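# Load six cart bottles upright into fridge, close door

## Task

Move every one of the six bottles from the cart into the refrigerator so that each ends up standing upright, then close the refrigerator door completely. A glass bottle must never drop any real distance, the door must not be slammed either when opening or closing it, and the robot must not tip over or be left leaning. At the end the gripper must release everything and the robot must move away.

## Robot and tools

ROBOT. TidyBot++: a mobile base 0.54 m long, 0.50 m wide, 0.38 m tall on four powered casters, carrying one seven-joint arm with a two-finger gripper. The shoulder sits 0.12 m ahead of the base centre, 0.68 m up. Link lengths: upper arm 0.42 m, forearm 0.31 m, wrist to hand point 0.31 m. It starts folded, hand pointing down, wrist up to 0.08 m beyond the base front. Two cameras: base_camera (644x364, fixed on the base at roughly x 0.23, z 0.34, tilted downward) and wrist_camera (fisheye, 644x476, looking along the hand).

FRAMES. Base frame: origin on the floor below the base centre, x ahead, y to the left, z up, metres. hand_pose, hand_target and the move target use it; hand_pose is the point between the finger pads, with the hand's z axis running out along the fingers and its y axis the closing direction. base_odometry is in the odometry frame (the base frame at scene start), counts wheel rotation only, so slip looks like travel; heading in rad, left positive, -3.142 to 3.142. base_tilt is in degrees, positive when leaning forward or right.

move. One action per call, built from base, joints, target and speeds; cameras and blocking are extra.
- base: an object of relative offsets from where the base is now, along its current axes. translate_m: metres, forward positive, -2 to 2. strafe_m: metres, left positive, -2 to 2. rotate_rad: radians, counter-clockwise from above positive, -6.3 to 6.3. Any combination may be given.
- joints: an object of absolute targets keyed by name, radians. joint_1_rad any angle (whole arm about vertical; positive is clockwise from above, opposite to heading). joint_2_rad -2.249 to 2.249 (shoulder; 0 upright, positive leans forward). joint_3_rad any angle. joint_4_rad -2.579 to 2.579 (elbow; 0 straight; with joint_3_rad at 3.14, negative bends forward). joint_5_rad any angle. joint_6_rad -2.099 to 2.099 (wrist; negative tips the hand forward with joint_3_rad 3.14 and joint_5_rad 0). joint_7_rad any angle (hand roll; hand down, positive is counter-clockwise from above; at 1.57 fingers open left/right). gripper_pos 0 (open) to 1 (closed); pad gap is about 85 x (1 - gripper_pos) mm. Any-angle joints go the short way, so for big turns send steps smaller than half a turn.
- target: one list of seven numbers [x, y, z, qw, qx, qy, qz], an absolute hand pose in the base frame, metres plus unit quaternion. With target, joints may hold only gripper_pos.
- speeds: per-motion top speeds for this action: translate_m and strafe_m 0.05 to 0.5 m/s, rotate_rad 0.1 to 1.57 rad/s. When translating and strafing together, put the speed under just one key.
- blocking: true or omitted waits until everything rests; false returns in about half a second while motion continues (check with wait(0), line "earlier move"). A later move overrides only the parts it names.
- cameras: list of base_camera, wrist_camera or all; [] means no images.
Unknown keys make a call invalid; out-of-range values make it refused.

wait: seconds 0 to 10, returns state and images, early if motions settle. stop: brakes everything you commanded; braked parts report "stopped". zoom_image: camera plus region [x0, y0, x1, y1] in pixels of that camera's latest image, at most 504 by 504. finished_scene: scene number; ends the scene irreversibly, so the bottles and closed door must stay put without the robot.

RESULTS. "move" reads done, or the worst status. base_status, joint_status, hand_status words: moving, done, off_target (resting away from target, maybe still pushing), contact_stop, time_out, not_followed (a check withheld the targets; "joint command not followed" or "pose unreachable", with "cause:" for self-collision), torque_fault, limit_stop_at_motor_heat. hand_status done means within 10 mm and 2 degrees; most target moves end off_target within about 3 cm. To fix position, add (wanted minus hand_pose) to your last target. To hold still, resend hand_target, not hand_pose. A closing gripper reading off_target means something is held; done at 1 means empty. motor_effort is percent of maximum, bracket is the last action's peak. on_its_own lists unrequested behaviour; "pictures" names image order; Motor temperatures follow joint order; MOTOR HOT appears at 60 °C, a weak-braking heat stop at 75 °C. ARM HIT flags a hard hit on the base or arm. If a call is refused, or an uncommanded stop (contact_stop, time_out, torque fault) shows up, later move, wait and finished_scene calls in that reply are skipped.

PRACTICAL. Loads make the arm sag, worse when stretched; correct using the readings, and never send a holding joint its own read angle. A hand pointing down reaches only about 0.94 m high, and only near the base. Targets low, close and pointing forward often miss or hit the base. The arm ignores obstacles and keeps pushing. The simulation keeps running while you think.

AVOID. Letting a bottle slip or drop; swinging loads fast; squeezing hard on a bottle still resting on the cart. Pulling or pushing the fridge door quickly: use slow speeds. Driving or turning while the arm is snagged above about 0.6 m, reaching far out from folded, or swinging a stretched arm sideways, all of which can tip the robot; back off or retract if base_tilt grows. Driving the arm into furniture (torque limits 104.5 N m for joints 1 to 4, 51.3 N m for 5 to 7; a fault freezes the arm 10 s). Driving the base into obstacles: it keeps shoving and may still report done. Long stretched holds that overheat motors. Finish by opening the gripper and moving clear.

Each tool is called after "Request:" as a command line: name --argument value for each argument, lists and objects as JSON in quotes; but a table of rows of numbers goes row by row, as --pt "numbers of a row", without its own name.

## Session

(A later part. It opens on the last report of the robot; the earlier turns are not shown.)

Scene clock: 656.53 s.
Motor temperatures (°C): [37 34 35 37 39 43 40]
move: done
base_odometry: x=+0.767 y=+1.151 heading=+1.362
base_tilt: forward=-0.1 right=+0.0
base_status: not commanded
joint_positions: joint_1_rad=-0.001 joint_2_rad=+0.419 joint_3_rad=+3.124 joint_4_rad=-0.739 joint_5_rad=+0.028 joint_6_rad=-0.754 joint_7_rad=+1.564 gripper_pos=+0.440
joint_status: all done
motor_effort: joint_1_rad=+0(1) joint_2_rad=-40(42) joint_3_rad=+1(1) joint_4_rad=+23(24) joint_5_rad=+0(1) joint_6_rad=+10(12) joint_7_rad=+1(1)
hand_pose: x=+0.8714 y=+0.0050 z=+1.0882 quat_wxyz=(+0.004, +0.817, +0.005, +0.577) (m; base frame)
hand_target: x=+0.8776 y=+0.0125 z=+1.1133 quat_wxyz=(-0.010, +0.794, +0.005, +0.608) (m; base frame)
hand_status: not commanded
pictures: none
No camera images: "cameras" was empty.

Request:
move --joints '{"gripper_pos": 0.15}' --cameras '[]'

Request:
move --base '{"translate_m": -0.3}' --speeds '{"translate_m": 0.25}' --cameras '["wrist_camera"]'

Request:
move --base '{"translate_m": -0.48}' --joints '{"joint_1_rad": 0, "joint_2_rad": 0.17, "joint_4_rad": -1.57, "joint_6_rad": -0.11, "gripper_pos": 0}' --cameras '[]'

Request:
move --base '{"rotate_rad": -2.304}' --cameras '[]'

Request:
move --base '{"translate_m": 0.38, "strafe_m": -0.035}' --speeds '{"translate_m": 0.35}'

Scene clock: 669.27 s.
Motor temperatures (°C): [37 35 35 37 39 43 40]
move: done
base_odometry: x=+0.767 y=+1.151 heading=+1.362
base_tilt: forward=-0.1 right=+0.0
base_status: not commanded
joint_positions: joint_1_rad=-0.001 joint_2_rad=+0.417 joint_3_rad=+3.124 joint_4_rad=-0.739 joint_5_rad=+0.028 joint_6_rad=-0.739 joint_7_rad=+1.564 gripper_pos=+0.150
joint_status: all done
motor_effort: joint_1_rad=+0(1) joint_2_rad=-37(42) joint_3_rad=+0(1) joint_4_rad=+20(25) joint_5_rad=+0(1) joint_6_rad=+8(12) joint_7_rad=+1(1)
hand_pose: x=+0.8719 y=+0.0051 z=+1.0944 quat_wxyz=(+0.004, +0.812, +0.005, +0.584) (m; base frame)
hand_target: x=+0.8776 y=+0.0125 z=+1.1133 quat_wxyz=(-0.010, +0.794, +0.005, +0.608) (m; base frame)
hand_status: not commanded
pictures: none
No camera images: "cameras" was empty.

Scene clock: 671.37 s.
Motor temperatures (°C): [37 35 35 37 39 43 40]
move: done
base_odometry: x=+0.705 y=+0.857 heading=+1.363
base_tilt: forward=-0.1 right=+0.0
base_status: done
joint_positions: joint_1_rad=+0.000 joint_2_rad=+0.412 joint_3_rad=+3.124 joint_4_rad=-0.739 joint_5_rad=+0.028 joint_6_rad=-0.739 joint_7_rad=+1.564 gripper_pos=+0.150
joint_status: not commanded
motor_effort: joint_1_rad=+0(5) joint_2_rad=-37(41) joint_3_rad=+0(2) joint_4_rad=+21(22) joint_5_rad=+0(1) joint_6_rad=+7(9) joint_7_rad=+0(1)
hand_pose: x=+0.8701 y=+0.0049 z=+1.0978 quat_wxyz=(+0.004, +0.810, +0.005, +0.586) (m; base frame)
hand_target: x=+0.8776 y=+0.0125 z=+1.1133 quat_wxyz=(-0.010, +0.794, +0.005, +0.608) (m; base frame)
hand_status: not commanded
pictures: wrist_camera
camera_calibration:
wrist_camera: T_world_to_cam=[[-0.00399222, -0.999481, 0.031954, -0.0366375], [-0.280721, -0.0295492, -0.959334, 1.35678], [0.959781, -0.0128, -0.280457, -0.396291], [0, 0, 0, 1]] pos_world=[0.761084, -0.00159922, 1.19164]

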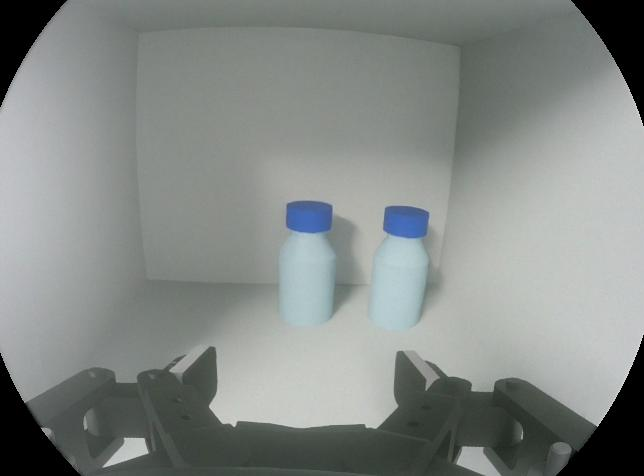

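Scene clock: 673.80 s.
Motor temperatures (°C): [37 35 35 37 39 43 40]
move: done
base_odometry: x=+0.606 y=+0.387 heading=+1.364
base_tilt: forward=-0.2 right=+0.0
base_status: done
joint_positions: joint_1_rad=+0.000 joint_2_rad=+0.175 joint_3_rad=+3.124 joint_4_rad=-1.563 joint_5_rad=+0.028 joint_6_rad=-0.174 joint_7_rad=+1.564 gripper_pos=+0.000
joint_status: all done
motor_effort: joint_1_rad=+0(2) joint_2_rad=-29(41) joint_3_rad=+1(2) joint_4_rad=+21(24) joint_5_rad=-1(1) joint_6_rad=+7(9) joint_7_rad=+1(2)
hand_pose: x=+0.7952 y=+0.0110 z=+0.9400 quat_wxyz=(+0.002, +0.817, +0.014, +0.577) (m; base frame)
hand_target: x=+0.7989 y=+0.0148 z=+0.9579 quat_wxyz=(-0.008, +0.799, +0.007, +0.602) (m; base frame)
hand_status: not commanded
pictures: none
No camera images: "cameras" was empty.

Scene clock: 676.57 s.
Motor temperatures (°C): [37 35 35 37 39 43 40]
move: done
base_odometry: x=+0.606 y=+0.387 heading=-0.940
base_tilt: forward=-0.1 right=+0.1
base_status: done
joint_positions: joint_1_rad=+0.004 joint_2_rad=+0.175 joint_3_rad=+3.124 joint_4_rad=-1.563 joint_5_rad=+0.028 joint_6_rad=-0.170 joint_7_rad=+1.564 gripper_pos=+0.000
joint_status: not commanded
motor_effort: joint_1_rad=+0(4) joint_2_rad=-29(33) joint_3_rad=+1(4) joint_4_rad=+22(22) joint_5_rad=+1(1) joint_6_rad=+8(9) joint_7_rad=+1(1)
hand_pose: x=+0.7956 y=+0.0083 z=+0.9412 quat_wxyz=(+0.003, +0.815, +0.012, +0.579) (m; base frame)
hand_target: x=+0.7989 y=+0.0148 z=+0.9579 quat_wxyz=(-0.008, +0.799, +0.007, +0.602) (m; base frame)
hand_status: not commanded
pictures: none
No camera images: "cameras" was empty.

Scene clock: 678.63 s.
Motor temperatures (°C): [37 35 35 37 39 43 40]
move: done
base_odometry: x=+0.801 y=+0.059 heading=-0.941
base_tilt: forward=-0.2 right=+0.1
base_status: done
joint_positions: joint_1_rad=+0.004 joint_2_rad=+0.169 joint_3_rad=+3.124 joint_4_rad=-1.564 joint_5_rad=+0.028 joint_6_rad=-0.169 joint_7_rad=+1.564 gripper_pos=+0.000
joint_status: not commanded
motor_effort: joint_1_rad=-1(1) joint_2_rad=-29(32) joint_3_rad=+0(2) joint_4_rad=+21(22) joint_5_rad=+0(1) joint_6_rad=+8(9) joint_7_rad=+1(1)
hand_pose: x=+0.7941 y=+0.0083 z=+0.9447 quat_wxyz=(+0.003, +0.814, +0.012, +0.581) (m; base frame)
hand_target: x=+0.7989 y=+0.0148 z=+0.9579 quat_wxyz=(-0.008, +0.799, +0.007, +0.602) (m; base frame)
hand_status: not commanded
pictures: base_camera, wrist_camera
camera_calibration:
wrist_camera: T_world_to_cam=[[0.00942269, -0.99923, 0.0380999, -0.0450775], [-0.291954, -0.0391906, -0.955629, 1.19418], [0.956386, -0.00211883, -0.292099, -0.352705], [0, 0, 0, 1]] pos_world=[0.686392, 0.00101044, 1.03988]

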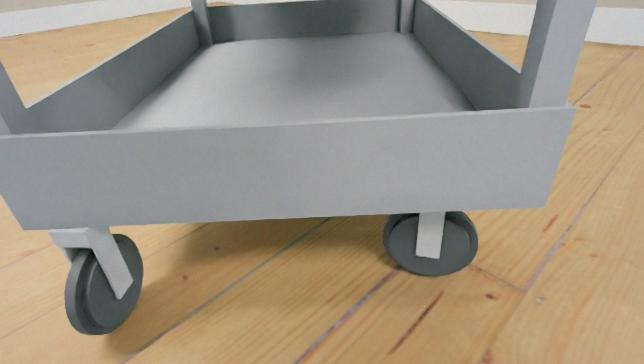

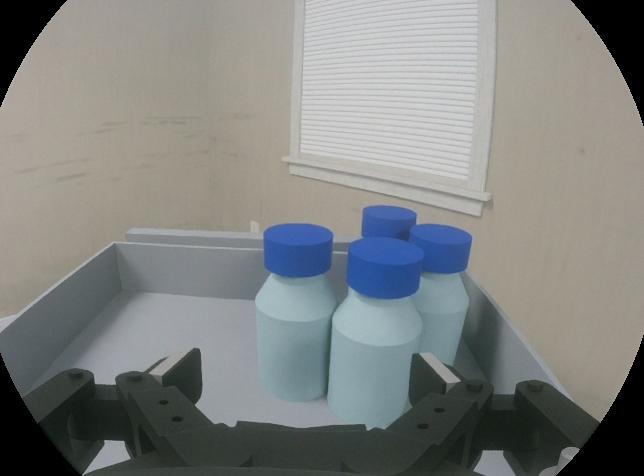

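Request:
move --base '{"translate_m":0.03,"strafe_m":-0.243,"rotate_rad":0.2}' --speeds '{"translate_m":0.2}'

Scene clock: 706.17 s.
Motor temperatures (°C): [37 35 35 36 39 43 40]
move: done
base_odometry: x=+0.622 y=-0.108 heading=-0.740
base_tilt: forward=-0.2 right=+0.1
base_status: done
joint_positions: joint_1_rad=+0.001 joint_2_rad=+0.169 joint_3_rad=+3.122 joint_4_rad=-1.564 joint_5_rad=+0.028 joint_6_rad=-0.169 joint_7_rad=+1.564 gripper_pos=+0.000
joint_status: not commanded
motor_effort: joint_1_rad=+0(6) joint_2_rad=-29(30) joint_3_rad=+1(6) joint_4_rad=+22(22) joint_5_rad=+1(1) joint_6_rad=+7(9) joint_7_rad=+0(1)
hand_pose: x=+0.7941 y=+0.0113 z=+0.9447 quat_wxyz=(+0.002, +0.814, +0.014, +0.581) (m; base frame)
hand_target: x=+0.7989 y=+0.0148 z=+0.9579 quat_wxyz=(-0.008, +0.799, +0.007, +0.602) (m; base frame)
hand_status: not commanded
pictures: base_camera, wrist_camera
camera_calibration:
wrist_camera: T_world_to_cam=[[0.0139831, -0.999185, 0.0378672, -0.0454609], [-0.291714, -0.0403, -0.955656, 1.19415], [0.956403, 0.00231666, -0.29204, -0.352759], [0, 0, 0, 1]] pos_world=[0.686366, 0.00351758, 1.0399]

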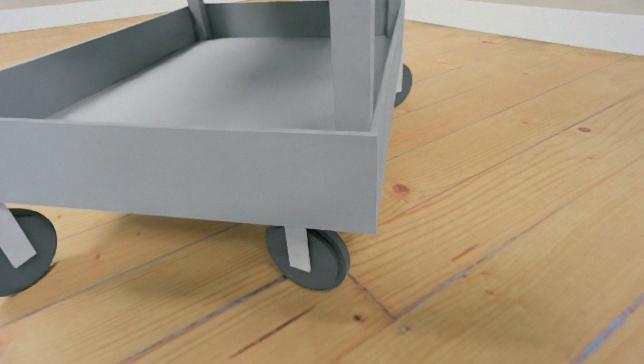

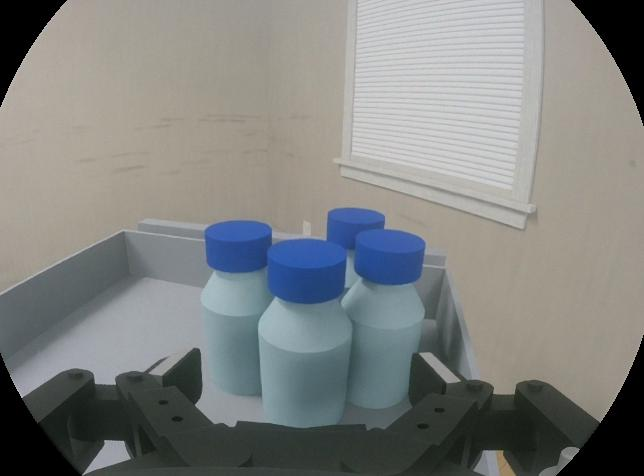

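Request:
move --base '{"translate_m":0.055,"strafe_m":0.063,"rotate_rad":-0.07}' --joints '{"gripper_pos":0.22}' --speeds '{"translate_m":0.15}' --cameras '["wrist_camera"]'

Scene clock: 717.53 s.
Motor temperatures (°C): [37 35 35 36 39 43 40]
move: done
base_odometry: x=+0.706 y=-0.099 heading=-0.810
base_tilt: forward=-0.1 right=+0.0
base_status: done
joint_positions: joint_1_rad=+0.001 joint_2_rad=+0.169 joint_3_rad=+3.123 joint_4_rad=-1.564 joint_5_rad=+0.028 joint_6_rad=-0.169 joint_7_rad=+1.564 gripper_pos=+0.220
joint_status: all done
motor_effort: joint_1_rad=+0(4) joint_2_rad=-28(30) joint_3_rad=+1(3) joint_4_rad=+22(22) joint_5_rad=+0(1) joint_6_rad=+7(9) joint_7_rad=+1(1)
hand_pose: x=+0.7940 y=+0.0106 z=+0.9449 quat_wxyz=(+0.002, +0.814, +0.013, +0.581) (m; base frame)
hand_target: x=+0.7989 y=+0.0148 z=+0.9579 quat_wxyz=(-0.008, +0.799, +0.007, +0.602) (m; base frame)
hand_status: not commanded
pictures: wrist_camera
camera_calibration:
wrist_camera: T_world_to_cam=[[0.0128699, -0.999194, 0.0380301, -0.0454389], [-0.291359, -0.0401302, -0.955772, 1.19413], [0.956527, 0.00122021, -0.291641, -0.353067], [0, 0, 0, 1]] pos_world=[0.686224, 0.00294931, 1.04008]

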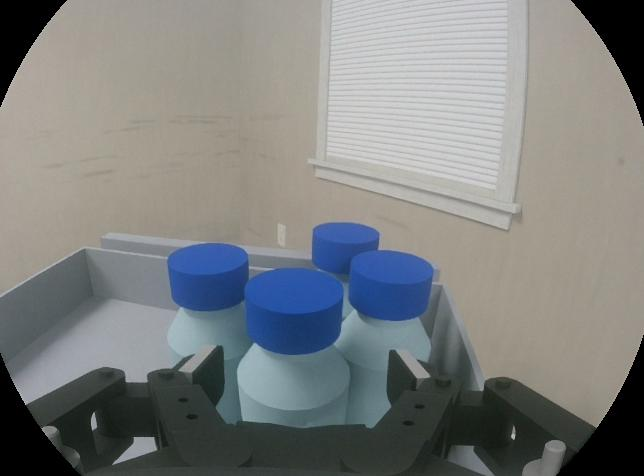

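Request:
move --base '{"translate_m":0.06,"strafe_m":0.007}' --speeds '{"translate_m":0.08}' --cameras '["wrist_camera"]'

Request:
move --joints '{"gripper_pos":0.6}' --cameras '["wrist_camera"]'

Scene clock: 722.40 s.
Motor temperatures (°C): [37 35 35 36 39 43 40]
move: done
base_odometry: x=+0.752 y=-0.138 heading=-0.810
base_tilt: forward=-0.1 right=+0.1
base_status: done
joint_positions: joint_1_rad=+0.001 joint_2_rad=+0.167 joint_3_rad=+3.123 joint_4_rad=-1.564 joint_5_rad=+0.028 joint_6_rad=-0.169 joint_7_rad=+1.564 gripper_pos=+0.220
joint_status: not commanded
motor_effort: joint_1_rad=+0(2) joint_2_rad=-29(32) joint_3_rad=+1(2) joint_4_rad=+22(23) joint_5_rad=+0(1) joint_6_rad=+7(9) joint_7_rad=+1(1)
hand_pose: x=+0.7936 y=+0.0106 z=+0.9457 quat_wxyz=(+0.002, +0.813, +0.013, +0.582) (m; base frame)
hand_target: x=+0.7989 y=+0.0148 z=+0.9579 quat_wxyz=(-0.008, +0.799, +0.007, +0.602) (m; base frame)
hand_status: not commanded
pictures: wrist_camera
camera_calibration:
wrist_camera: T_world_to_cam=[[0.0128298, -0.999194, 0.0380487, -0.0454465], [-0.290171, -0.0401348, -0.956133, 1.19415], [0.956889, 0.00122635, -0.290452, -0.353873], [0, 0, 0, 1]] pos_world=[0.685709, 0.00295117, 1.04071]

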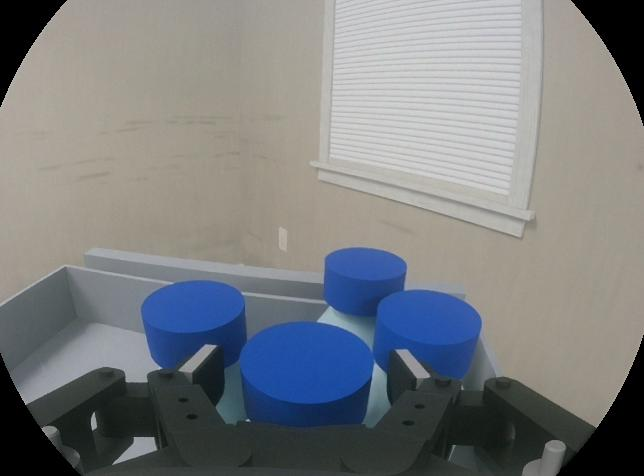

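Scene clock: 723.13 s.
Motor temperatures (°C): [37 35 35 36 39 43 40]
move: off_target
base_odometry: x=+0.752 y=-0.138 heading=-0.810
base_tilt: forward=-0.1 right=+0.1
base_status: not commanded
joint_positions: joint_1_rad=+0.001 joint_2_rad=+0.167 joint_3_rad=+3.123 joint_4_rad=-1.565 joint_5_rad=+0.028 joint_6_rad=-0.168 joint_7_rad=+1.564 gripper_pos=+0.444
joint_status: gripper_pos off_target (ended at +0.444, target +0.600)
motor_effort: joint_1_rad=+0(1) joint_2_rad=-28(29) joint_3_rad=+1(2) joint_4_rad=+21(23) joint_5_rad=-2(2) joint_6_rad=+7(9) joint_7_rad=+1(1)
hand_pose: x=+0.7935 y=+0.0106 z=+0.9461 quat_wxyz=(+0.002, +0.813, +0.013, +0.582) (m; base frame)
hand_target: x=+0.7989 y=+0.0148 z=+0.9579 quat_wxyz=(-0.008, +0.799, +0.007, +0.602) (m; base frame)
hand_status: not commanded
pictures: wrist_camera
camera_calibration:
wrist_camera: T_world_to_cam=[[0.012812, -0.999194, 0.0380478, -0.0454381], [-0.289217, -0.0401275, -0.956422, 1.19402], [0.957178, 0.00124964, -0.289498, -0.354848], [0, 0, 0, 1]] pos_world=[0.685566, 0.00295516, 1.04099]

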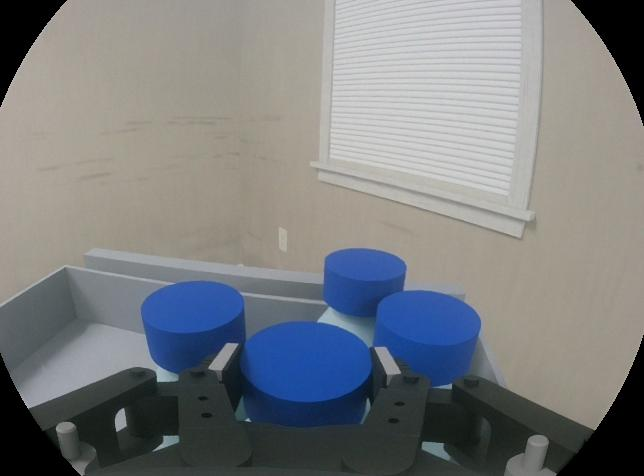

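Request:
move --joints '{"joint_2_rad":0.034,"joint_4_rad":-1.2,"joint_6_rad":-0.71}' --cameras '["wrist_camera"]'

Scene clock: 730.93 s.
Motor temperatures (°C): [37 35 35 36 39 43 40]
move: off_target
base_odometry: x=+0.752 y=-0.138 heading=-0.810
base_tilt: forward=-0.2 right=+0.1
base_status: not commanded
joint_positions: joint_1_rad=+0.001 joint_2_rad=+0.048 joint_3_rad=+3.123 joint_4_rad=-1.240 joint_5_rad=+0.028 joint_6_rad=-0.653 joint_7_rad=+1.564 gripper_pos=+0.444
joint_status: joint_4_rad off_target (ended at -1.240, target -1.200); the others done
motor_effort: joint_1_rad=+0(1) joint_2_rad=-28(37) joint_3_rad=+1(2) joint_4_rad=+25(28) joint_5_rad=+0(1) joint_6_rad=+11(12) joint_7_rad=+1(1)
hand_pose: x=+0.7312 y=+0.0063 z=+1.0770 quat_wxyz=(+0.006, +0.825, +0.009, +0.565) (m; base frame)
hand_target: x=+0.7194 y=+0.0140 z=+1.0927 quat_wxyz=(-0.007, +0.826, +0.008, +0.564) (m; base frame)
hand_status: not commanded
pictures: wrist_camera
camera_calibration:
wrist_camera: T_world_to_cam=[[0.00123696, -0.999207, 0.0398058, -0.0473844], [-0.329413, -0.0379912, -0.943421, 1.31641], [0.944185, -0.0119455, -0.329198, -0.204949], [0, 0, 0, 1]] pos_world=[0.62721, 0.000216837, 1.17634]

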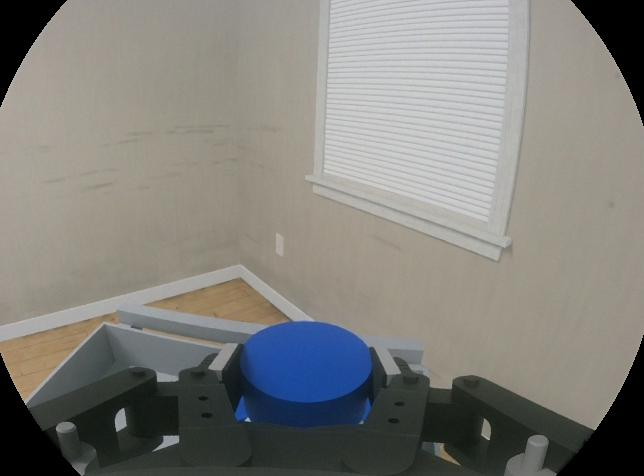

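Request:
move --base '{"translate_m":-0.462,"strafe_m":0.251}' --speeds '{"translate_m":0.35}' --joints '{"joint_2_rad":-0.16,"joint_4_rad":-1.29,"joint_6_rad":-0.78}' --cameras '[]'

Request:
move --base '{"rotate_rad":2.171}' --speeds '{"rotate_rad":1.2}' --cameras '["wrist_camera"]'

Scene clock: 741.47 s.
Motor temperatures (°C): [37 35 35 36 39 43 40]
move: done
base_odometry: x=+0.616 y=+0.370 heading=-0.810
base_tilt: forward=-0.1 right=+0.1
base_status: done
joint_positions: joint_1_rad=+0.001 joint_2_rad=-0.150 joint_3_rad=+3.123 joint_4_rad=-1.305 joint_5_rad=+0.028 joint_6_rad=-0.728 joint_7_rad=+1.564 gripper_pos=+0.444
joint_status: all done
motor_effort: joint_1_rad=-1(3) joint_2_rad=-19(33) joint_3_rad=+1(3) joint_4_rad=+25(26) joint_5_rad=+0(1) joint_6_rad=+11(12) joint_7_rad=+1(1)
hand_pose: x=+0.6397 y=+0.0056 z=+1.1291 quat_wxyz=(+0.008, +0.808, +0.008, +0.588) (m; base frame)
hand_target: x=+0.6294 y=+0.0138 z=+1.1277 quat_wxyz=(-0.005, +0.816, +0.009, +0.578) (m; base frame)
hand_status: not commanded
pictures: none
No camera images: "cameras" was empty.

Scene clock: 744.33 s.
Motor temperatures (°C): [37 35 35 36 39 43 40]
move: done
base_odometry: x=+0.616 y=+0.370 heading=+1.361
base_tilt: forward=-0.2 right=+0.1
base_status: done
joint_positions: joint_1_rad=+0.000 joint_2_rad=-0.149 joint_3_rad=+3.123 joint_4_rad=-1.305 joint_5_rad=+0.028 joint_6_rad=-0.728 joint_7_rad=+1.564 gripper_pos=+0.444
joint_status: not commanded
motor_effort: joint_1_rad=-1(4) joint_2_rad=-19(22) joint_3_rad=+1(4) joint_4_rad=+24(25) joint_5_rad=+1(2) joint_6_rad=+11(12) joint_7_rad=+1(1)
hand_pose: x=+0.6399 y=+0.0064 z=+1.1288 quat_wxyz=(+0.007, +0.809, +0.009, +0.588) (m; base frame)
hand_target: x=+0.6294 y=+0.0138 z=+1.1277 quat_wxyz=(-0.005, +0.816, +0.009, +0.578) (m; base frame)
hand_status: not commanded
pictures: wrist_camera
camera_calibration:
wrist_camera: T_world_to_cam=[[-0.00177487, -0.999135, 0.0415519, -0.0492288], [-0.274708, -0.0394662, -0.960717, 1.31975], [0.961526, -0.0131198, -0.2744, -0.17466], [0, 0, 0, 1]] pos_world=[0.530399, 0.000607984, 1.22203]

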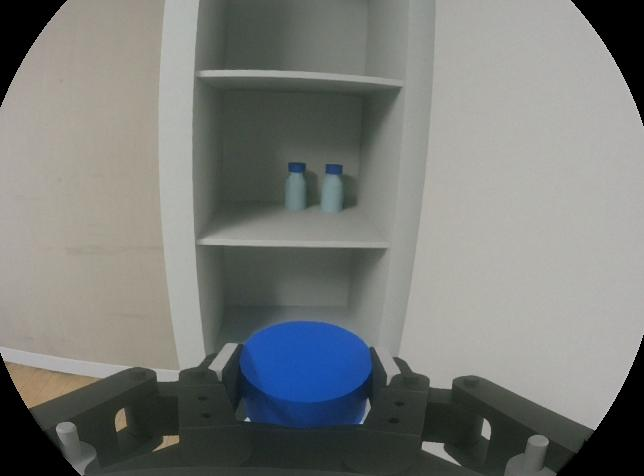

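Request:
move --base '{"translate_m":0.33,"strafe_m":0.014}' --speeds '{"translate_m":0.35}' --joints '{"joint_1_rad":-0.135,"joint_2_rad":0.37,"joint_4_rad":-0.62,"joint_6_rad":-0.89}' --cameras '["wrist_camera"]'

Request:
move --base '{"translate_m":0.466}' --speeds '{"translate_m":0.25}' --cameras '["wrist_camera"]'

Scene clock: 754.37 s.
Motor temperatures (°C): [37 35 35 36 39 43 40]
move: off_target
base_odometry: x=+0.671 y=+0.696 heading=+1.361
base_tilt: forward=-0.2 right=+0.0
base_status: done
joint_positions: joint_1_rad=-0.118 joint_2_rad=+0.391 joint_3_rad=+3.123 joint_4_rad=-0.668 joint_5_rad=+0.028 joint_6_rad=-0.835 joint_7_rad=+1.564 gripper_pos=+0.444
joint_status: joint_4_rad off_target (ended at -0.668, target -0.620); the others done
motor_effort: joint_1_rad=-1(2) joint_2_rad=-40(46) joint_3_rad=+0(2) joint_4_rad=+24(26) joint_5_rad=+0(1) joint_6_rad=+11(13) joint_7_rad=+1(1)
hand_pose: x=+0.8429 y=+0.0904 z=+1.1261 quat_wxyz=(-0.030, +0.810, +0.052, +0.584) (m; base frame)
hand_target: x=+0.8220 y=+0.1076 z=+1.1520 quat_wxyz=(-0.049, +0.805, +0.060, +0.588) (m; base frame)
hand_status: not commanded
pictures: wrist_camera
camera_calibration:
wrist_camera: T_world_to_cam=[[0.112584, -0.993169, 0.0306469, -0.04954], [-0.279165, -0.0612164, -0.95829, 1.3792], [0.95362, 0.099333, -0.28415, -0.361956], [0, 0, 0, 1]] pos_world=[0.735769, 0.071182, 1.22034]

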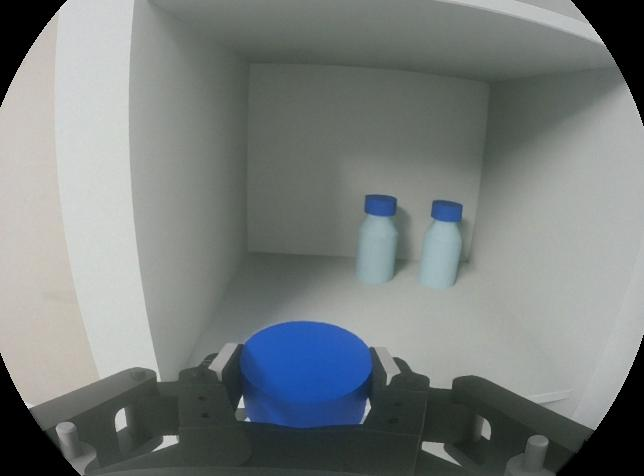

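Scene clock: 757.10 s.
Motor temperatures (°C): [37 35 35 36 39 43 40]
move: done
base_odometry: x=+0.768 y=+1.152 heading=+1.362
base_tilt: forward=-0.1 right=+0.1
base_status: done
joint_positions: joint_1_rad=-0.123 joint_2_rad=+0.391 joint_3_rad=+3.123 joint_4_rad=-0.666 joint_5_rad=+0.028 joint_6_rad=-0.839 joint_7_rad=+1.564 gripper_pos=+0.444
joint_status: not commanded
motor_effort: joint_1_rad=+0(1) joint_2_rad=-40(44) joint_3_rad=+1(2) joint_4_rad=+24(25) joint_5_rad=+0(1) joint_6_rad=+12(12) joint_7_rad=+0(1)
hand_pose: x=+0.8418 y=+0.0935 z=+1.1263 quat_wxyz=(-0.032, +0.810, +0.054, +0.583) (m; base frame)
hand_target: x=+0.8220 y=+0.1076 z=+1.1520 quat_wxyz=(-0.049, +0.805, +0.060, +0.588) (m; base frame)
hand_status: not commanded
pictures: wrist_camera
camera_calibration:
wrist_camera: T_world_to_cam=[[0.116961, -0.992667, 0.0305331, -0.0499669], [-0.280436, -0.0625042, -0.957836, 1.37998], [0.95272, 0.103467, -0.28569, -0.359012], [0, 0, 0, 1]] pos_world=[0.734879, 0.0738002, 1.22076]

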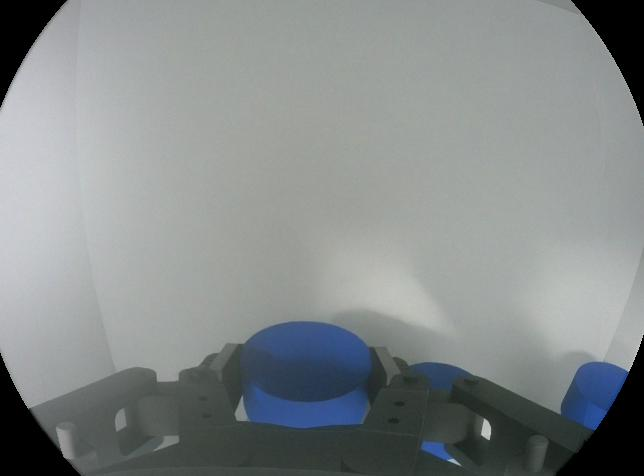

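Request:
move --joints '{"joint_1_rad":-0.175,"joint_2_rad":0.4,"joint_4_rad":-0.7,"joint_6_rad":-0.72}' --cameras '["wrist_camera"]'

Scene clock: 764.47 s.
Motor temperatures (°C): [37 35 35 37 39 43 40]
move: done
base_odometry: x=+0.768 y=+1.152 heading=+1.362
base_tilt: forward=-0.2 right=+0.1
base_status: not commanded
joint_positions: joint_1_rad=-0.165 joint_2_rad=+0.410 joint_3_rad=+3.123 joint_4_rad=-0.716 joint_5_rad=+0.028 joint_6_rad=-0.774 joint_7_rad=+1.564 gripper_pos=+0.444
joint_status: all done
motor_effort: joint_1_rad=+0(3) joint_2_rad=-42(43) joint_3_rad=+1(2) joint_4_rad=+24(25) joint_5_rad=+1(1) joint_6_rad=+11(12) joint_7_rad=+0(1)
hand_pose: x=+0.8541 y=+0.1275 z=+1.1023 quat_wxyz=(-0.044, +0.810, +0.072, +0.580) (m; base frame)
hand_target: x=+0.8508 y=+0.1419 z=+1.1353 quat_wxyz=(-0.063, +0.786, +0.074, +0.611) (m; base frame)
hand_status: not commanded
pictures: wrist_camera
camera_calibration:
wrist_camera: T_world_to_cam=[[0.160679, -0.986515, 0.0311373, -0.0556278], [-0.281895, -0.0761012, -0.956423, 1.36393], [0.945895, 0.1449, -0.290321, -0.375484], [0, 0, 0, 1]] pos_world=[0.748592, 0.103327, 1.19722]

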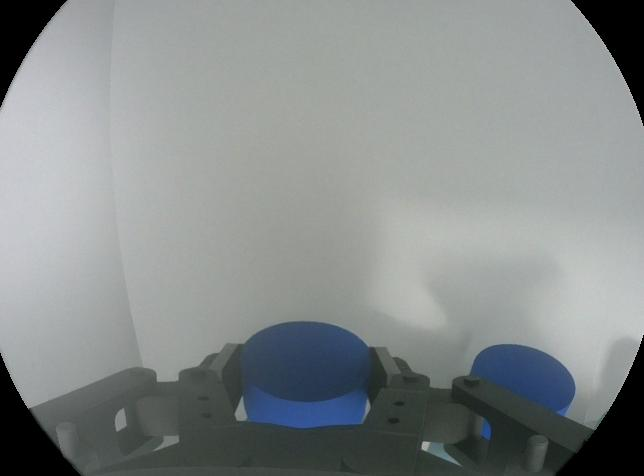

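Request:
move --joints '{"joint_2_rad":0.41,"joint_4_rad":-0.715,"joint_6_rad":-0.695}' --cameras '[]'

Request:
move --joints '{"joint_2_rad":0.42,"joint_4_rad":-0.73,"joint_6_rad":-0.685}' --cameras '["wrist_camera"]'

Scene clock: 767.97 s.
Motor temperatures (°C): [37 35 35 36 39 43 40]
move: done
base_odometry: x=+0.768 y=+1.152 heading=+1.362
base_tilt: forward=-0.1 right=+0.1
base_status: not commanded
joint_positions: joint_1_rad=-0.165 joint_2_rad=+0.415 joint_3_rad=+3.123 joint_4_rad=-0.729 joint_5_rad=+0.028 joint_6_rad=-0.760 joint_7_rad=+1.564 gripper_pos=+0.444
joint_status: all done
motor_effort: joint_1_rad=+0(1) joint_2_rad=-42(43) joint_3_rad=+1(1) joint_4_rad=+25(25) joint_5_rad=+0(1) joint_6_rad=+11(13) joint_7_rad=+1(1)
hand_pose: x=+0.8576 y=+0.1283 z=+1.0956 quat_wxyz=(-0.044, +0.811, +0.072, +0.579) (m; base frame)
hand_target: x=+0.8580 y=+0.1433 z=+1.1266 quat_wxyz=(-0.063, +0.786, +0.074, +0.611) (m; base frame)
hand_status: not commanded
pictures: none
No camera images: "cameras" was empty.

Scene clock: 768.50 s.
Motor temperatures (°C): [37 35 35 36 39 43 40]
move: done
base_odometry: x=+0.768 y=+1.152 heading=+1.362
base_tilt: forward=-0.1 right=+0.0
base_status: not commanded
joint_positions: joint_1_rad=-0.165 joint_2_rad=+0.416 joint_3_rad=+3.123 joint_4_rad=-0.739 joint_5_rad=+0.028 joint_6_rad=-0.754 joint_7_rad=+1.564 gripper_pos=+0.444
joint_status: all done
motor_effort: joint_1_rad=-1(1) joint_2_rad=-40(42) joint_3_rad=+0(1) joint_4_rad=+23(24) joint_5_rad=+0(1) joint_6_rad=+11(12) joint_7_rad=+0(1)
hand_pose: x=+0.8591 y=+0.1286 z=+1.0902 quat_wxyz=(-0.044, +0.813, +0.072, +0.576) (m; base frame)
hand_target: x=+0.8639 y=+0.1444 z=+1.1133 quat_wxyz=(-0.063, +0.791, +0.074, +0.605) (m; base frame)
hand_status: not commanded
pictures: wrist_camera
camera_calibration:
wrist_camera: T_world_to_cam=[[0.16149, -0.986373, 0.0314591, -0.0560679], [-0.290452, -0.0779706, -0.953708, 1.35853], [0.943164, 0.144877, -0.299086, -0.372054], [0, 0, 0, 1]] pos_world=[0.754549, 0.104523, 1.18613]

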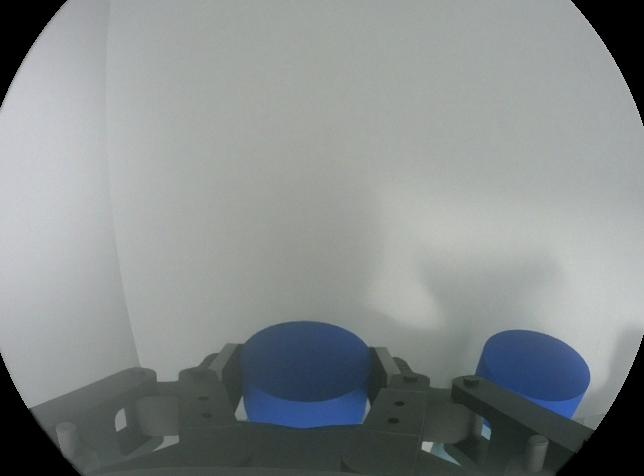

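Request:
move --joints '{"joint_2_rad":0.43,"joint_4_rad":-0.745,"joint_6_rad":-0.675}' --cameras '[]'

Scene clock: 771.30 s.
Motor temperatures (°C): [37 35 35 36 39 43 40]
move: done
base_odometry: x=+0.768 y=+1.152 heading=+1.362
base_tilt: forward=-0.2 right=+0.1
base_status: not commanded
joint_positions: joint_1_rad=-0.165 joint_2_rad=+0.417 joint_3_rad=+3.123 joint_4_rad=-0.746 joint_5_rad=+0.028 joint_6_rad=-0.741 joint_7_rad=+1.564 gripper_pos=+0.444
joint_status: all done
motor_effort: joint_1_rad=+0(1) joint_2_rad=-39(40) joint_3_rad=+1(1) joint_4_rad=+22(23) joint_5_rad=+0(1) joint_6_rad=+10(11) joint_7_rad=+1(2)
hand_pose: x=+0.8607 y=+0.1290 z=+1.0899 quat_wxyz=(-0.044, +0.811, +0.072, +0.579) (m; base frame)
hand_target: x=+0.8695 y=+0.1455 z=+1.0998 quat_wxyz=(-0.062, +0.795, +0.075, +0.599) (m; base frame)
hand_status: not commanded
pictures: none
No camera images: "cameras" was empty.

Request:
move --joints '{"gripper_pos":0.1}' --cameras '["wrist_camera"]'

Request:
move --base '{"translate_m":-0.3,"strafe_m":-0.03}' --speeds '{"translate_m":0.25}' --cameras '["wrist_camera"]'

Scene clock: 776.47 s.
Motor temperatures (°C): [37 35 35 36 39 43 40]
move: done
base_odometry: x=+0.768 y=+1.152 heading=+1.362
base_tilt: forward=-0.2 right=+0.1
base_status: not commanded
joint_positions: joint_1_rad=-0.165 joint_2_rad=+0.417 joint_3_rad=+3.123 joint_4_rad=-0.746 joint_5_rad=+0.028 joint_6_rad=-0.733 joint_7_rad=+1.564 gripper_pos=+0.100
joint_status: all done
motor_effort: joint_1_rad=+0(1) joint_2_rad=-37(40) joint_3_rad=+0(1) joint_4_rad=+20(23) joint_5_rad=+0(1) joint_6_rad=+8(10) joint_7_rad=+1(1)
hand_pose: x=+0.8616 y=+0.1292 z=+1.0917 quat_wxyz=(-0.044, +0.809, +0.072, +0.582) (m; base frame)
hand_target: x=+0.8695 y=+0.1455 z=+1.0998 quat_wxyz=(-0.062, +0.795, +0.075, +0.599) (m; base frame)
hand_status: not commanded
pictures: wrist_camera
camera_calibration:
wrist_camera: T_world_to_cam=[[0.161504, -0.986372, 0.0314161, -0.05592], [-0.278146, -0.0760397, -0.957524, 1.35408], [0.946864, 0.145906, -0.286637, -0.390942], [0, 0, 0, 1]] pos_world=[0.755833, 0.104847, 1.18627]

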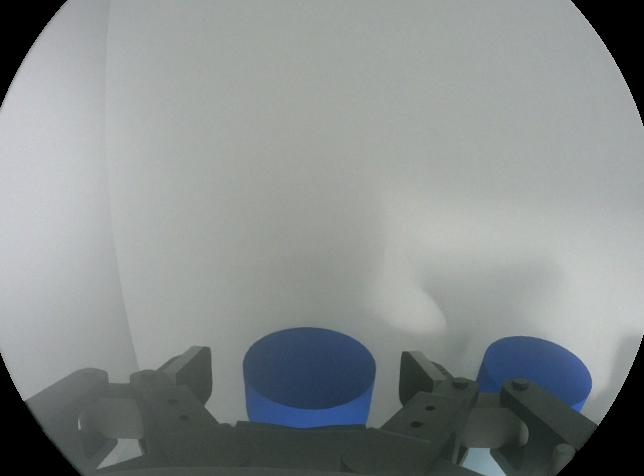

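Scene clock: 778.53 s.
Motor temperatures (°C): [37 35 35 36 39 43 40]
move: done
base_odometry: x=+0.735 y=+0.852 heading=+1.362
base_tilt: forward=-0.1 right=+0.1
base_status: done
joint_positions: joint_1_rad=-0.167 joint_2_rad=+0.420 joint_3_rad=+3.123 joint_4_rad=-0.746 joint_5_rad=+0.028 joint_6_rad=-0.733 joint_7_rad=+1.564 gripper_pos=+0.100
joint_status: not commanded
motor_effort: joint_1_rad=+0(2) joint_2_rad=-36(41) joint_3_rad=+0(1) joint_4_rad=+21(22) joint_5_rad=-1(1) joint_6_rad=+7(9) joint_7_rad=+1(1)
hand_pose: x=+0.8625 y=+0.1308 z=+1.0898 quat_wxyz=(-0.045, +0.810, +0.073, +0.581) (m; base frame)
hand_target: x=+0.8695 y=+0.1455 z=+1.0998 quat_wxyz=(-0.062, +0.795, +0.075, +0.599) (m; base frame)
hand_status: not commanded
pictures: wrist_camera
camera_calibration:
wrist_camera: T_world_to_cam=[[0.163437, -0.986053, 0.0314205, -0.0561486], [-0.280152, -0.0769255, -0.956868, 1.35375], [0.94594, 0.147585, -0.288818, -0.389609], [0, 0, 0, 1]] pos_world=[0.75698, 0.106273, 1.1846]

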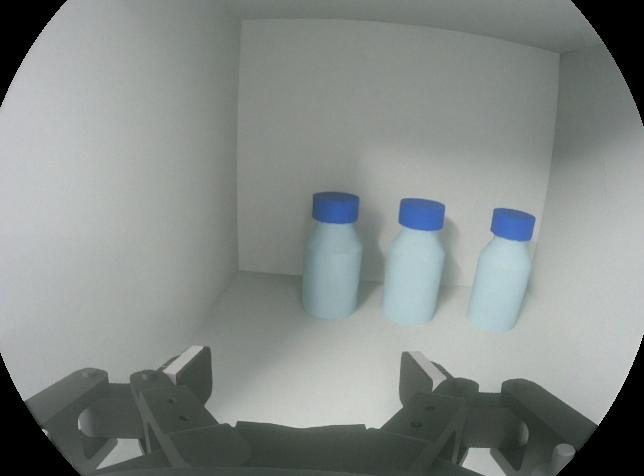

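Request:
move --base '{"translate_m":-0.48}' --speeds '{"translate_m":0.35}' --joints '{"joint_1_rad":0.0,"joint_2_rad":-0.08,"joint_4_rad":-1.845,"joint_6_rad":-0.08,"gripper_pos":0.05}' --cameras '[]'

Request:
move --base '{"rotate_rad":-2.102}' --speeds '{"rotate_rad":1.2}' --cameras '[]'

Request:
move --base '{"translate_m":0.34,"strafe_m":-0.312}' --speeds '{"translate_m":0.3}' --joints '{"joint_2_rad":0.17,"joint_4_rad":-1.57,"joint_6_rad":-0.11}' --cameras '["wrist_camera"]'

Scene clock: 803.27 s.
Motor temperatures (°C): [37 35 35 36 39 43 40]
move: done
base_odometry: x=+0.636 y=+0.383 heading=+1.362
base_tilt: forward=-0.2 right=+0.1
base_status: done
joint_positions: joint_1_rad=-0.017 joint_2_rad=-0.076 joint_3_rad=+3.123 joint_4_rad=-1.836 joint_5_rad=+0.028 joint_6_rad=-0.144 joint_7_rad=+1.564 gripper_pos=+0.050
joint_status: all done
motor_effort: joint_1_rad=-1(2) joint_2_rad=-19(40) joint_3_rad=+1(2) joint_4_rad=+21(23) joint_5_rad=+0(1) joint_6_rad=+8(10) joint_7_rad=+0(1)
hand_pose: x=+0.6893 y=+0.0209 z=+0.9401 quat_wxyz=(-0.002, +0.814, +0.023, +0.580) (m; base frame)
hand_target: x=+0.6931 y=+0.0142 z=+0.9562 quat_wxyz=(-0.006, +0.797, +0.009, +0.604) (m; base frame)
hand_status: not commanded
pictures: none
No camera images: "cameras" was empty.

Scene clock: 806.07 s.
Motor temperatures (°C): [37 35 35 36 39 43 40]
move: done
base_odometry: x=+0.636 y=+0.383 heading=-0.740
base_tilt: forward=-0.2 right=+0.0
base_status: done
joint_positions: joint_1_rad=-0.005 joint_2_rad=-0.076 joint_3_rad=+3.123 joint_4_rad=-1.836 joint_5_rad=+0.028 joint_6_rad=-0.142 joint_7_rad=+1.564 gripper_pos=+0.050
joint_status: not commanded
motor_effort: joint_1_rad=+0(3) joint_2_rad=-19(21) joint_3_rad=+1(4) joint_4_rad=+21(22) joint_5_rad=+0(1) joint_6_rad=+8(9) joint_7_rad=+1(1)
hand_pose: x=+0.6897 y=+0.0139 z=+0.9409 quat_wxyz=(+0.002, +0.814, +0.017, +0.581) (m; base frame)
hand_target: x=+0.6931 y=+0.0142 z=+0.9562 quat_wxyz=(-0.006, +0.797, +0.009, +0.604) (m; base frame)
hand_status: not commanded
pictures: none
No camera images: "cameras" was empty.

Scene clock: 808.63 s.
Motor temperatures (°C): [37 35 35 36 39 43 40]
move: done
base_odometry: x=+0.677 y=-0.077 heading=-0.740
base_tilt: forward=-0.1 right=+0.1
base_status: done
joint_positions: joint_1_rad=-0.004 joint_2_rad=+0.158 joint_3_rad=+3.123 joint_4_rad=-1.596 joint_5_rad=+0.028 joint_6_rad=-0.142 joint_7_rad=+1.564 gripper_pos=+0.050
joint_status: all done
motor_effort: joint_1_rad=+0(4) joint_2_rad=-28(31) joint_3_rad=+1(3) joint_4_rad=+21(23) joint_5_rad=+0(1) joint_6_rad=+7(9) joint_7_rad=+1(1)
hand_pose: x=+0.7889 y=+0.0142 z=+0.9406 quat_wxyz=(+0.000, +0.812, +0.016, +0.583) (m; base frame)
hand_target: x=+0.7989 y=+0.0148 z=+0.9578 quat_wxyz=(-0.008, +0.799, +0.007, +0.602) (m; base frame)
hand_status: not commanded
pictures: wrist_camera
camera_calibration:
wrist_camera: T_world_to_cam=[[0.018344, -0.999118, 0.037769, -0.0457303], [-0.285797, -0.041439, -0.957394, 1.18579], [0.958115, 0.00676815, -0.286305, -0.355812], [0, 0, 0, 1]] pos_world=[0.680642, 0.00585606, 1.03512]

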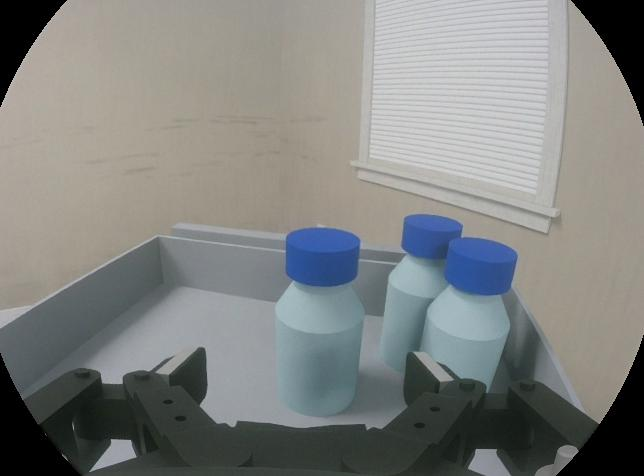

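Request:
move --base '{"translate_m":0.134,"strafe_m":-0.01}' --speeds '{"translate_m":0.12}' --cameras '["wrist_camera"]'

Request:
move --joints '{"gripper_pos":0.6}' --cameras '["wrist_camera"]'

Scene clock: 814.30 s.
Motor temperatures (°C): [37 35 35 36 39 43 40]
move: done
base_odometry: x=+0.769 y=-0.175 heading=-0.740
base_tilt: forward=-0.1 right=+0.1
base_status: done
joint_positions: joint_1_rad=-0.004 joint_2_rad=+0.163 joint_3_rad=+3.123 joint_4_rad=-1.594 joint_5_rad=+0.028 joint_6_rad=-0.142 joint_7_rad=+1.564 gripper_pos=+0.050
joint_status: not commanded
motor_effort: joint_1_rad=+0(1) joint_2_rad=-28(32) joint_3_rad=+1(1) joint_4_rad=+21(22) joint_5_rad=+0(1) joint_6_rad=+7(9) joint_7_rad=+1(1)
hand_pose: x=+0.7905 y=+0.0142 z=+0.9383 quat_wxyz=(+0.000, +0.813, +0.016, +0.582) (m; base frame)
hand_target: x=+0.7989 y=+0.0148 z=+0.9578 quat_wxyz=(-0.008, +0.799, +0.007, +0.602) (m; base frame)
hand_status: not commanded
pictures: wrist_camera
camera_calibration:
wrist_camera: T_world_to_cam=[[0.0184577, -0.999119, 0.0376851, -0.0456782], [-0.288835, -0.0414129, -0.956483, 1.18564], [0.957201, 0.00676975, -0.289345, -0.354464], [0, 0, 0, 1]] pos_world=[0.68259, 0.00586247, 1.0332]

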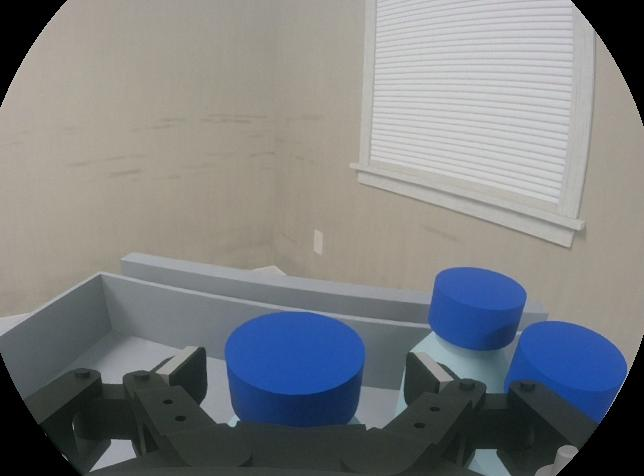

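Scene clock: 815.13 s.
Motor temperatures (°C): [37 35 35 36 39 43 40]
move: off_target
base_odometry: x=+0.769 y=-0.175 heading=-0.740
base_tilt: forward=-0.2 right=+0.1
base_status: not commanded
joint_positions: joint_1_rad=-0.004 joint_2_rad=+0.163 joint_3_rad=+3.123 joint_4_rad=-1.593 joint_5_rad=+0.028 joint_6_rad=-0.142 joint_7_rad=+1.564 gripper_pos=+0.438
joint_status: gripper_pos off_target (ended at +0.438, target +0.600)
motor_effort: joint_1_rad=+0(2) joint_2_rad=-29(30) joint_3_rad=+1(3) joint_4_rad=+22(23) joint_5_rad=+0(1) joint_6_rad=+9(9) joint_7_rad=+0(1)
hand_pose: x=+0.7907 y=+0.0142 z=+0.9389 quat_wxyz=(+0.000, +0.813, +0.016, +0.582) (m; base frame)
hand_target: x=+0.7989 y=+0.0148 z=+0.9578 quat_wxyz=(-0.008, +0.799, +0.007, +0.602) (m; base frame)
hand_status: not commanded
pictures: wrist_camera
camera_calibration:
wrist_camera: T_world_to_cam=[[0.0184205, -0.99912, 0.0376807, -0.0456666], [-0.287963, -0.0413917, -0.956746, 1.18577], [0.957464, 0.00677306, -0.288472, -0.355494], [0, 0, 0, 1]] pos_world=[0.682673, 0.00586244, 1.03365]

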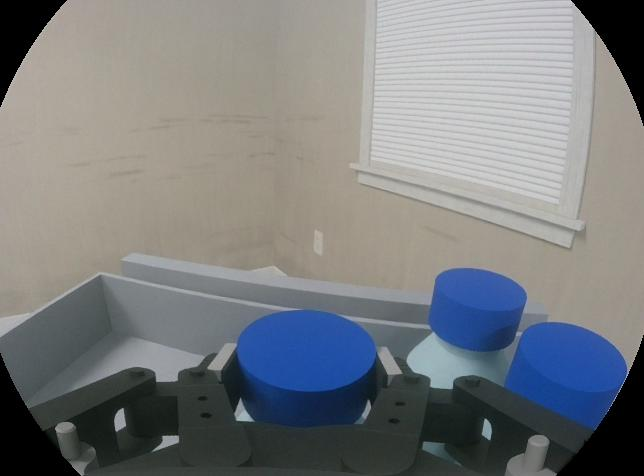

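Request:
move --joints '{"joint_2_rad":0.034,"joint_4_rad":-1.2,"joint_6_rad":-0.71}' --cameras '[]'

Request:
move --base '{"translate_m":-0.48,"strafe_m":0.299}' --speeds '{"translate_m":0.35}' --joints '{"joint_2_rad":-0.16,"joint_4_rad":-1.29,"joint_6_rad":-0.78}' --cameras '["wrist_camera"]'

Request:
move --base '{"rotate_rad":2.102}' --speeds '{"rotate_rad":1.2}' --cameras '["wrist_camera"]'

Request:
move --base '{"translate_m":0.33,"strafe_m":0.014}' --speeds '{"translate_m":0.35}' --joints '{"joint_1_rad":0.16,"joint_2_rad":0.37,"joint_4_rad":-0.62,"joint_6_rad":-0.89}' --cameras '["wrist_camera"]'

Scene clock: 827.10 s.
Motor temperatures (°C): [37 35 35 36 39 43 40]
move: off_target
base_odometry: x=+0.769 y=-0.175 heading=-0.740
base_tilt: forward=-0.2 right=+0.0
base_status: not commanded
joint_positions: joint_1_rad=-0.004 joint_2_rad=+0.052 joint_3_rad=+3.123 joint_4_rad=-1.244 joint_5_rad=+0.028 joint_6_rad=-0.655 joint_7_rad=+1.564 gripper_pos=+0.438
joint_status: joint_4_rad off_target (ended at -1.244, target -1.200); the others done
motor_effort: joint_1_rad=-1(1) joint_2_rad=-29(37) joint_3_rad=+1(1) joint_4_rad=+26(28) joint_5_rad=+1(1) joint_6_rad=+11(14) joint_7_rad=+1(1)
hand_pose: x=+0.7322 y=+0.0093 z=+1.0720 quat_wxyz=(+0.005, +0.828, +0.011, +0.561) (m; base frame)
hand_target: x=+0.7195 y=+0.0140 z=+1.0927 quat_wxyz=(-0.007, +0.826, +0.008, +0.564) (m; base frame)
hand_status: not commanded
pictures: none
No camera images: "cameras" was empty.

Scene clock: 829.77 s.
Motor temperatures (°C): [37 35 35 36 39 43 40]
move: done
base_odometry: x=+0.616 y=+0.369 heading=-0.740
base_tilt: forward=-0.1 right=+0.1
base_status: done
joint_positions: joint_1_rad=-0.003 joint_2_rad=-0.148 joint_3_rad=+3.123 joint_4_rad=-1.308 joint_5_rad=+0.028 joint_6_rad=-0.731 joint_7_rad=+1.564 gripper_pos=+0.438
joint_status: all done
motor_effort: joint_1_rad=+0(3) joint_2_rad=-20(35) joint_3_rad=+1(3) joint_4_rad=+25(27) joint_5_rad=+0(1) joint_6_rad=+11(13) joint_7_rad=+1(1)
hand_pose: x=+0.6406 y=+0.0078 z=+1.1254 quat_wxyz=(+0.007, +0.811, +0.010, +0.585) (m; base frame)
hand_target: x=+0.6294 y=+0.0138 z=+1.1277 quat_wxyz=(-0.005, +0.816, +0.009, +0.578) (m; base frame)
hand_status: not commanded
pictures: wrist_camera
camera_calibration:
wrist_camera: T_world_to_cam=[[0.00102267, -0.999135, 0.0415659, -0.0495589], [-0.281628, -0.0401712, -0.958682, 1.31882], [0.959523, -0.0107257, -0.281426, -0.16705], [0, 0, 0, 1]] pos_world=[0.531754, 0.0016707, 1.21937]

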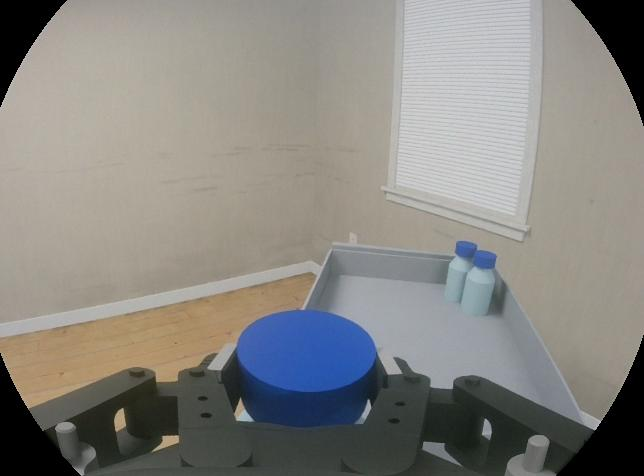

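Scene clock: 832.57 s.
Motor temperatures (°C): [37 35 35 36 39 43 40]
move: done
base_odometry: x=+0.616 y=+0.370 heading=+1.362
base_tilt: forward=-0.2 right=+0.1
base_status: done
joint_positions: joint_1_rad=-0.002 joint_2_rad=-0.147 joint_3_rad=+3.123 joint_4_rad=-1.308 joint_5_rad=+0.028 joint_6_rad=-0.731 joint_7_rad=+1.564 gripper_pos=+0.438
joint_status: not commanded
motor_effort: joint_1_rad=-1(4) joint_2_rad=-20(22) joint_3_rad=+1(4) joint_4_rad=+25(26) joint_5_rad=+0(2) joint_6_rad=+12(13) joint_7_rad=+1(1)
hand_pose: x=+0.6409 y=+0.0077 z=+1.1250 quat_wxyz=(+0.007, +0.811, +0.010, +0.585) (m; base frame)
hand_target: x=+0.6294 y=+0.0138 z=+1.1277 quat_wxyz=(-0.005, +0.816, +0.009, +0.578) (m; base frame)
hand_status: not commanded
pictures: wrist_camera
camera_calibration:
wrist_camera: T_world_to_cam=[[0.000825615, -0.999141, 0.0414253, -0.0493654], [-0.282232, -0.039974, -0.958513, 1.31877], [0.959346, -0.0109002, -0.282023, -0.166617], [0, 0, 0, 1]] pos_world=[0.532085, 0.00157749, 1.21912]

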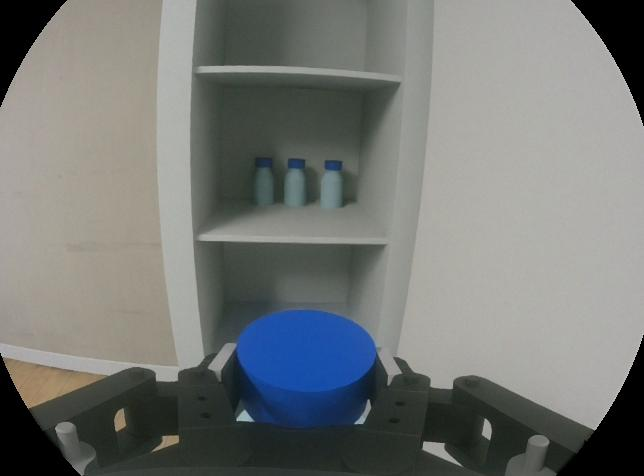

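Scene clock: 834.83 s.
Motor temperatures (°C): [37 35 35 36 39 43 40]
move: off_target
base_odometry: x=+0.671 y=+0.695 heading=+1.363
base_tilt: forward=-0.2 right=+0.1
base_status: done
joint_positions: joint_1_rad=+0.143 joint_2_rad=+0.395 joint_3_rad=+3.123 joint_4_rad=-0.670 joint_5_rad=+0.028 joint_6_rad=-0.837 joint_7_rad=+1.564 gripper_pos=+0.438
joint_status: joint_4_rad off_target (ended at -0.670, target -0.620); the others done
motor_effort: joint_1_rad=+0(1) joint_2_rad=-41(47) joint_3_rad=+0(2) joint_4_rad=+24(26) joint_5_rad=+1(1) joint_6_rad=+11(14) joint_7_rad=+1(2)
hand_pose: x=+0.8431 y=-0.0995 z=+1.1212 quat_wxyz=(+0.045, +0.812, -0.054, +0.579) (m; base frame)
hand_target: x=+0.8229 y=-0.1015 z=+1.1520 quat_wxyz=(+0.038, +0.805, -0.059, +0.589) (m; base frame)
hand_status: not commanded
pictures: wrist_camera
camera_calibration:
wrist_camera: T_world_to_cam=[[-0.146835, -0.988698, 0.0302629, -0.0183806], [-0.293809, 0.0143801, -0.955756, 1.38], [0.944519, -0.14923, -0.2926, -0.352275], [0, 0, 0, 1]] pos_world=[0.735487, -0.0905874, 1.21642]

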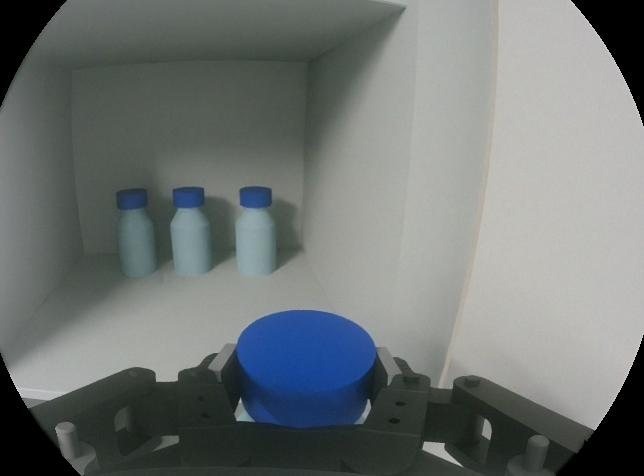

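Request:
move --base '{"translate_m":0.316}' --speeds '{"translate_m":0.25}' --joints '{"joint_2_rad":0.4,"joint_4_rad":-0.7,"joint_6_rad":-0.72}' --cameras '["wrist_camera"]'

Scene clock: 845.53 s.
Motor temperatures (°C): [37 35 35 37 39 43 40]
move: done
base_odometry: x=+0.736 y=+1.005 heading=+1.363
base_tilt: forward=-0.2 right=+0.1
base_status: done
joint_positions: joint_1_rad=+0.145 joint_2_rad=+0.420 joint_3_rad=+3.123 joint_4_rad=-0.719 joint_5_rad=+0.028 joint_6_rad=-0.776 joint_7_rad=+1.564 gripper_pos=+0.438
joint_status: all done
motor_effort: joint_1_rad=+0(1) joint_2_rad=-43(46) joint_3_rad=+1(1) joint_4_rad=+25(26) joint_5_rad=-1(1) joint_6_rad=+11(13) joint_7_rad=+1(1)
hand_pose: x=+0.8618 y=-0.1031 z=+1.0922 quat_wxyz=(+0.045, +0.816, -0.054, +0.574) (m; base frame)
hand_target: x=+0.8568 y=-0.1065 z=+1.1353 quat_wxyz=(+0.039, +0.787, -0.058, +0.613) (m; base frame)
hand_status: not commanded
pictures: wrist_camera
camera_calibration:
wrist_camera: T_world_to_cam=[[-0.147001, -0.988655, 0.0308678, -0.0188396], [-0.306357, 0.0158348, -0.951785, 1.36446], [0.940498, -0.14937, -0.305209, -0.361769], [0, 0, 0, 1]] pos_world=[0.755484, -0.0942691, 1.18883]

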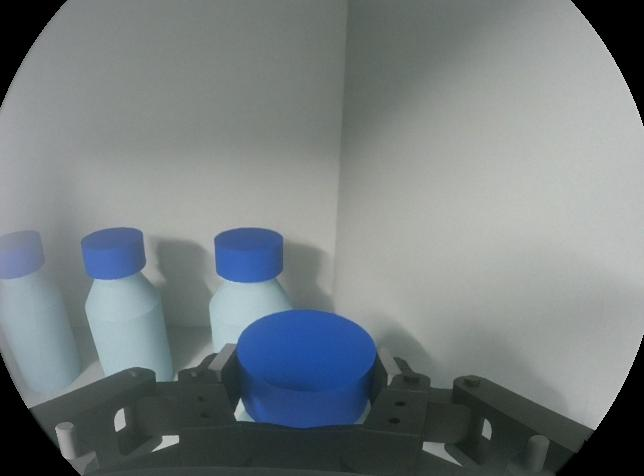

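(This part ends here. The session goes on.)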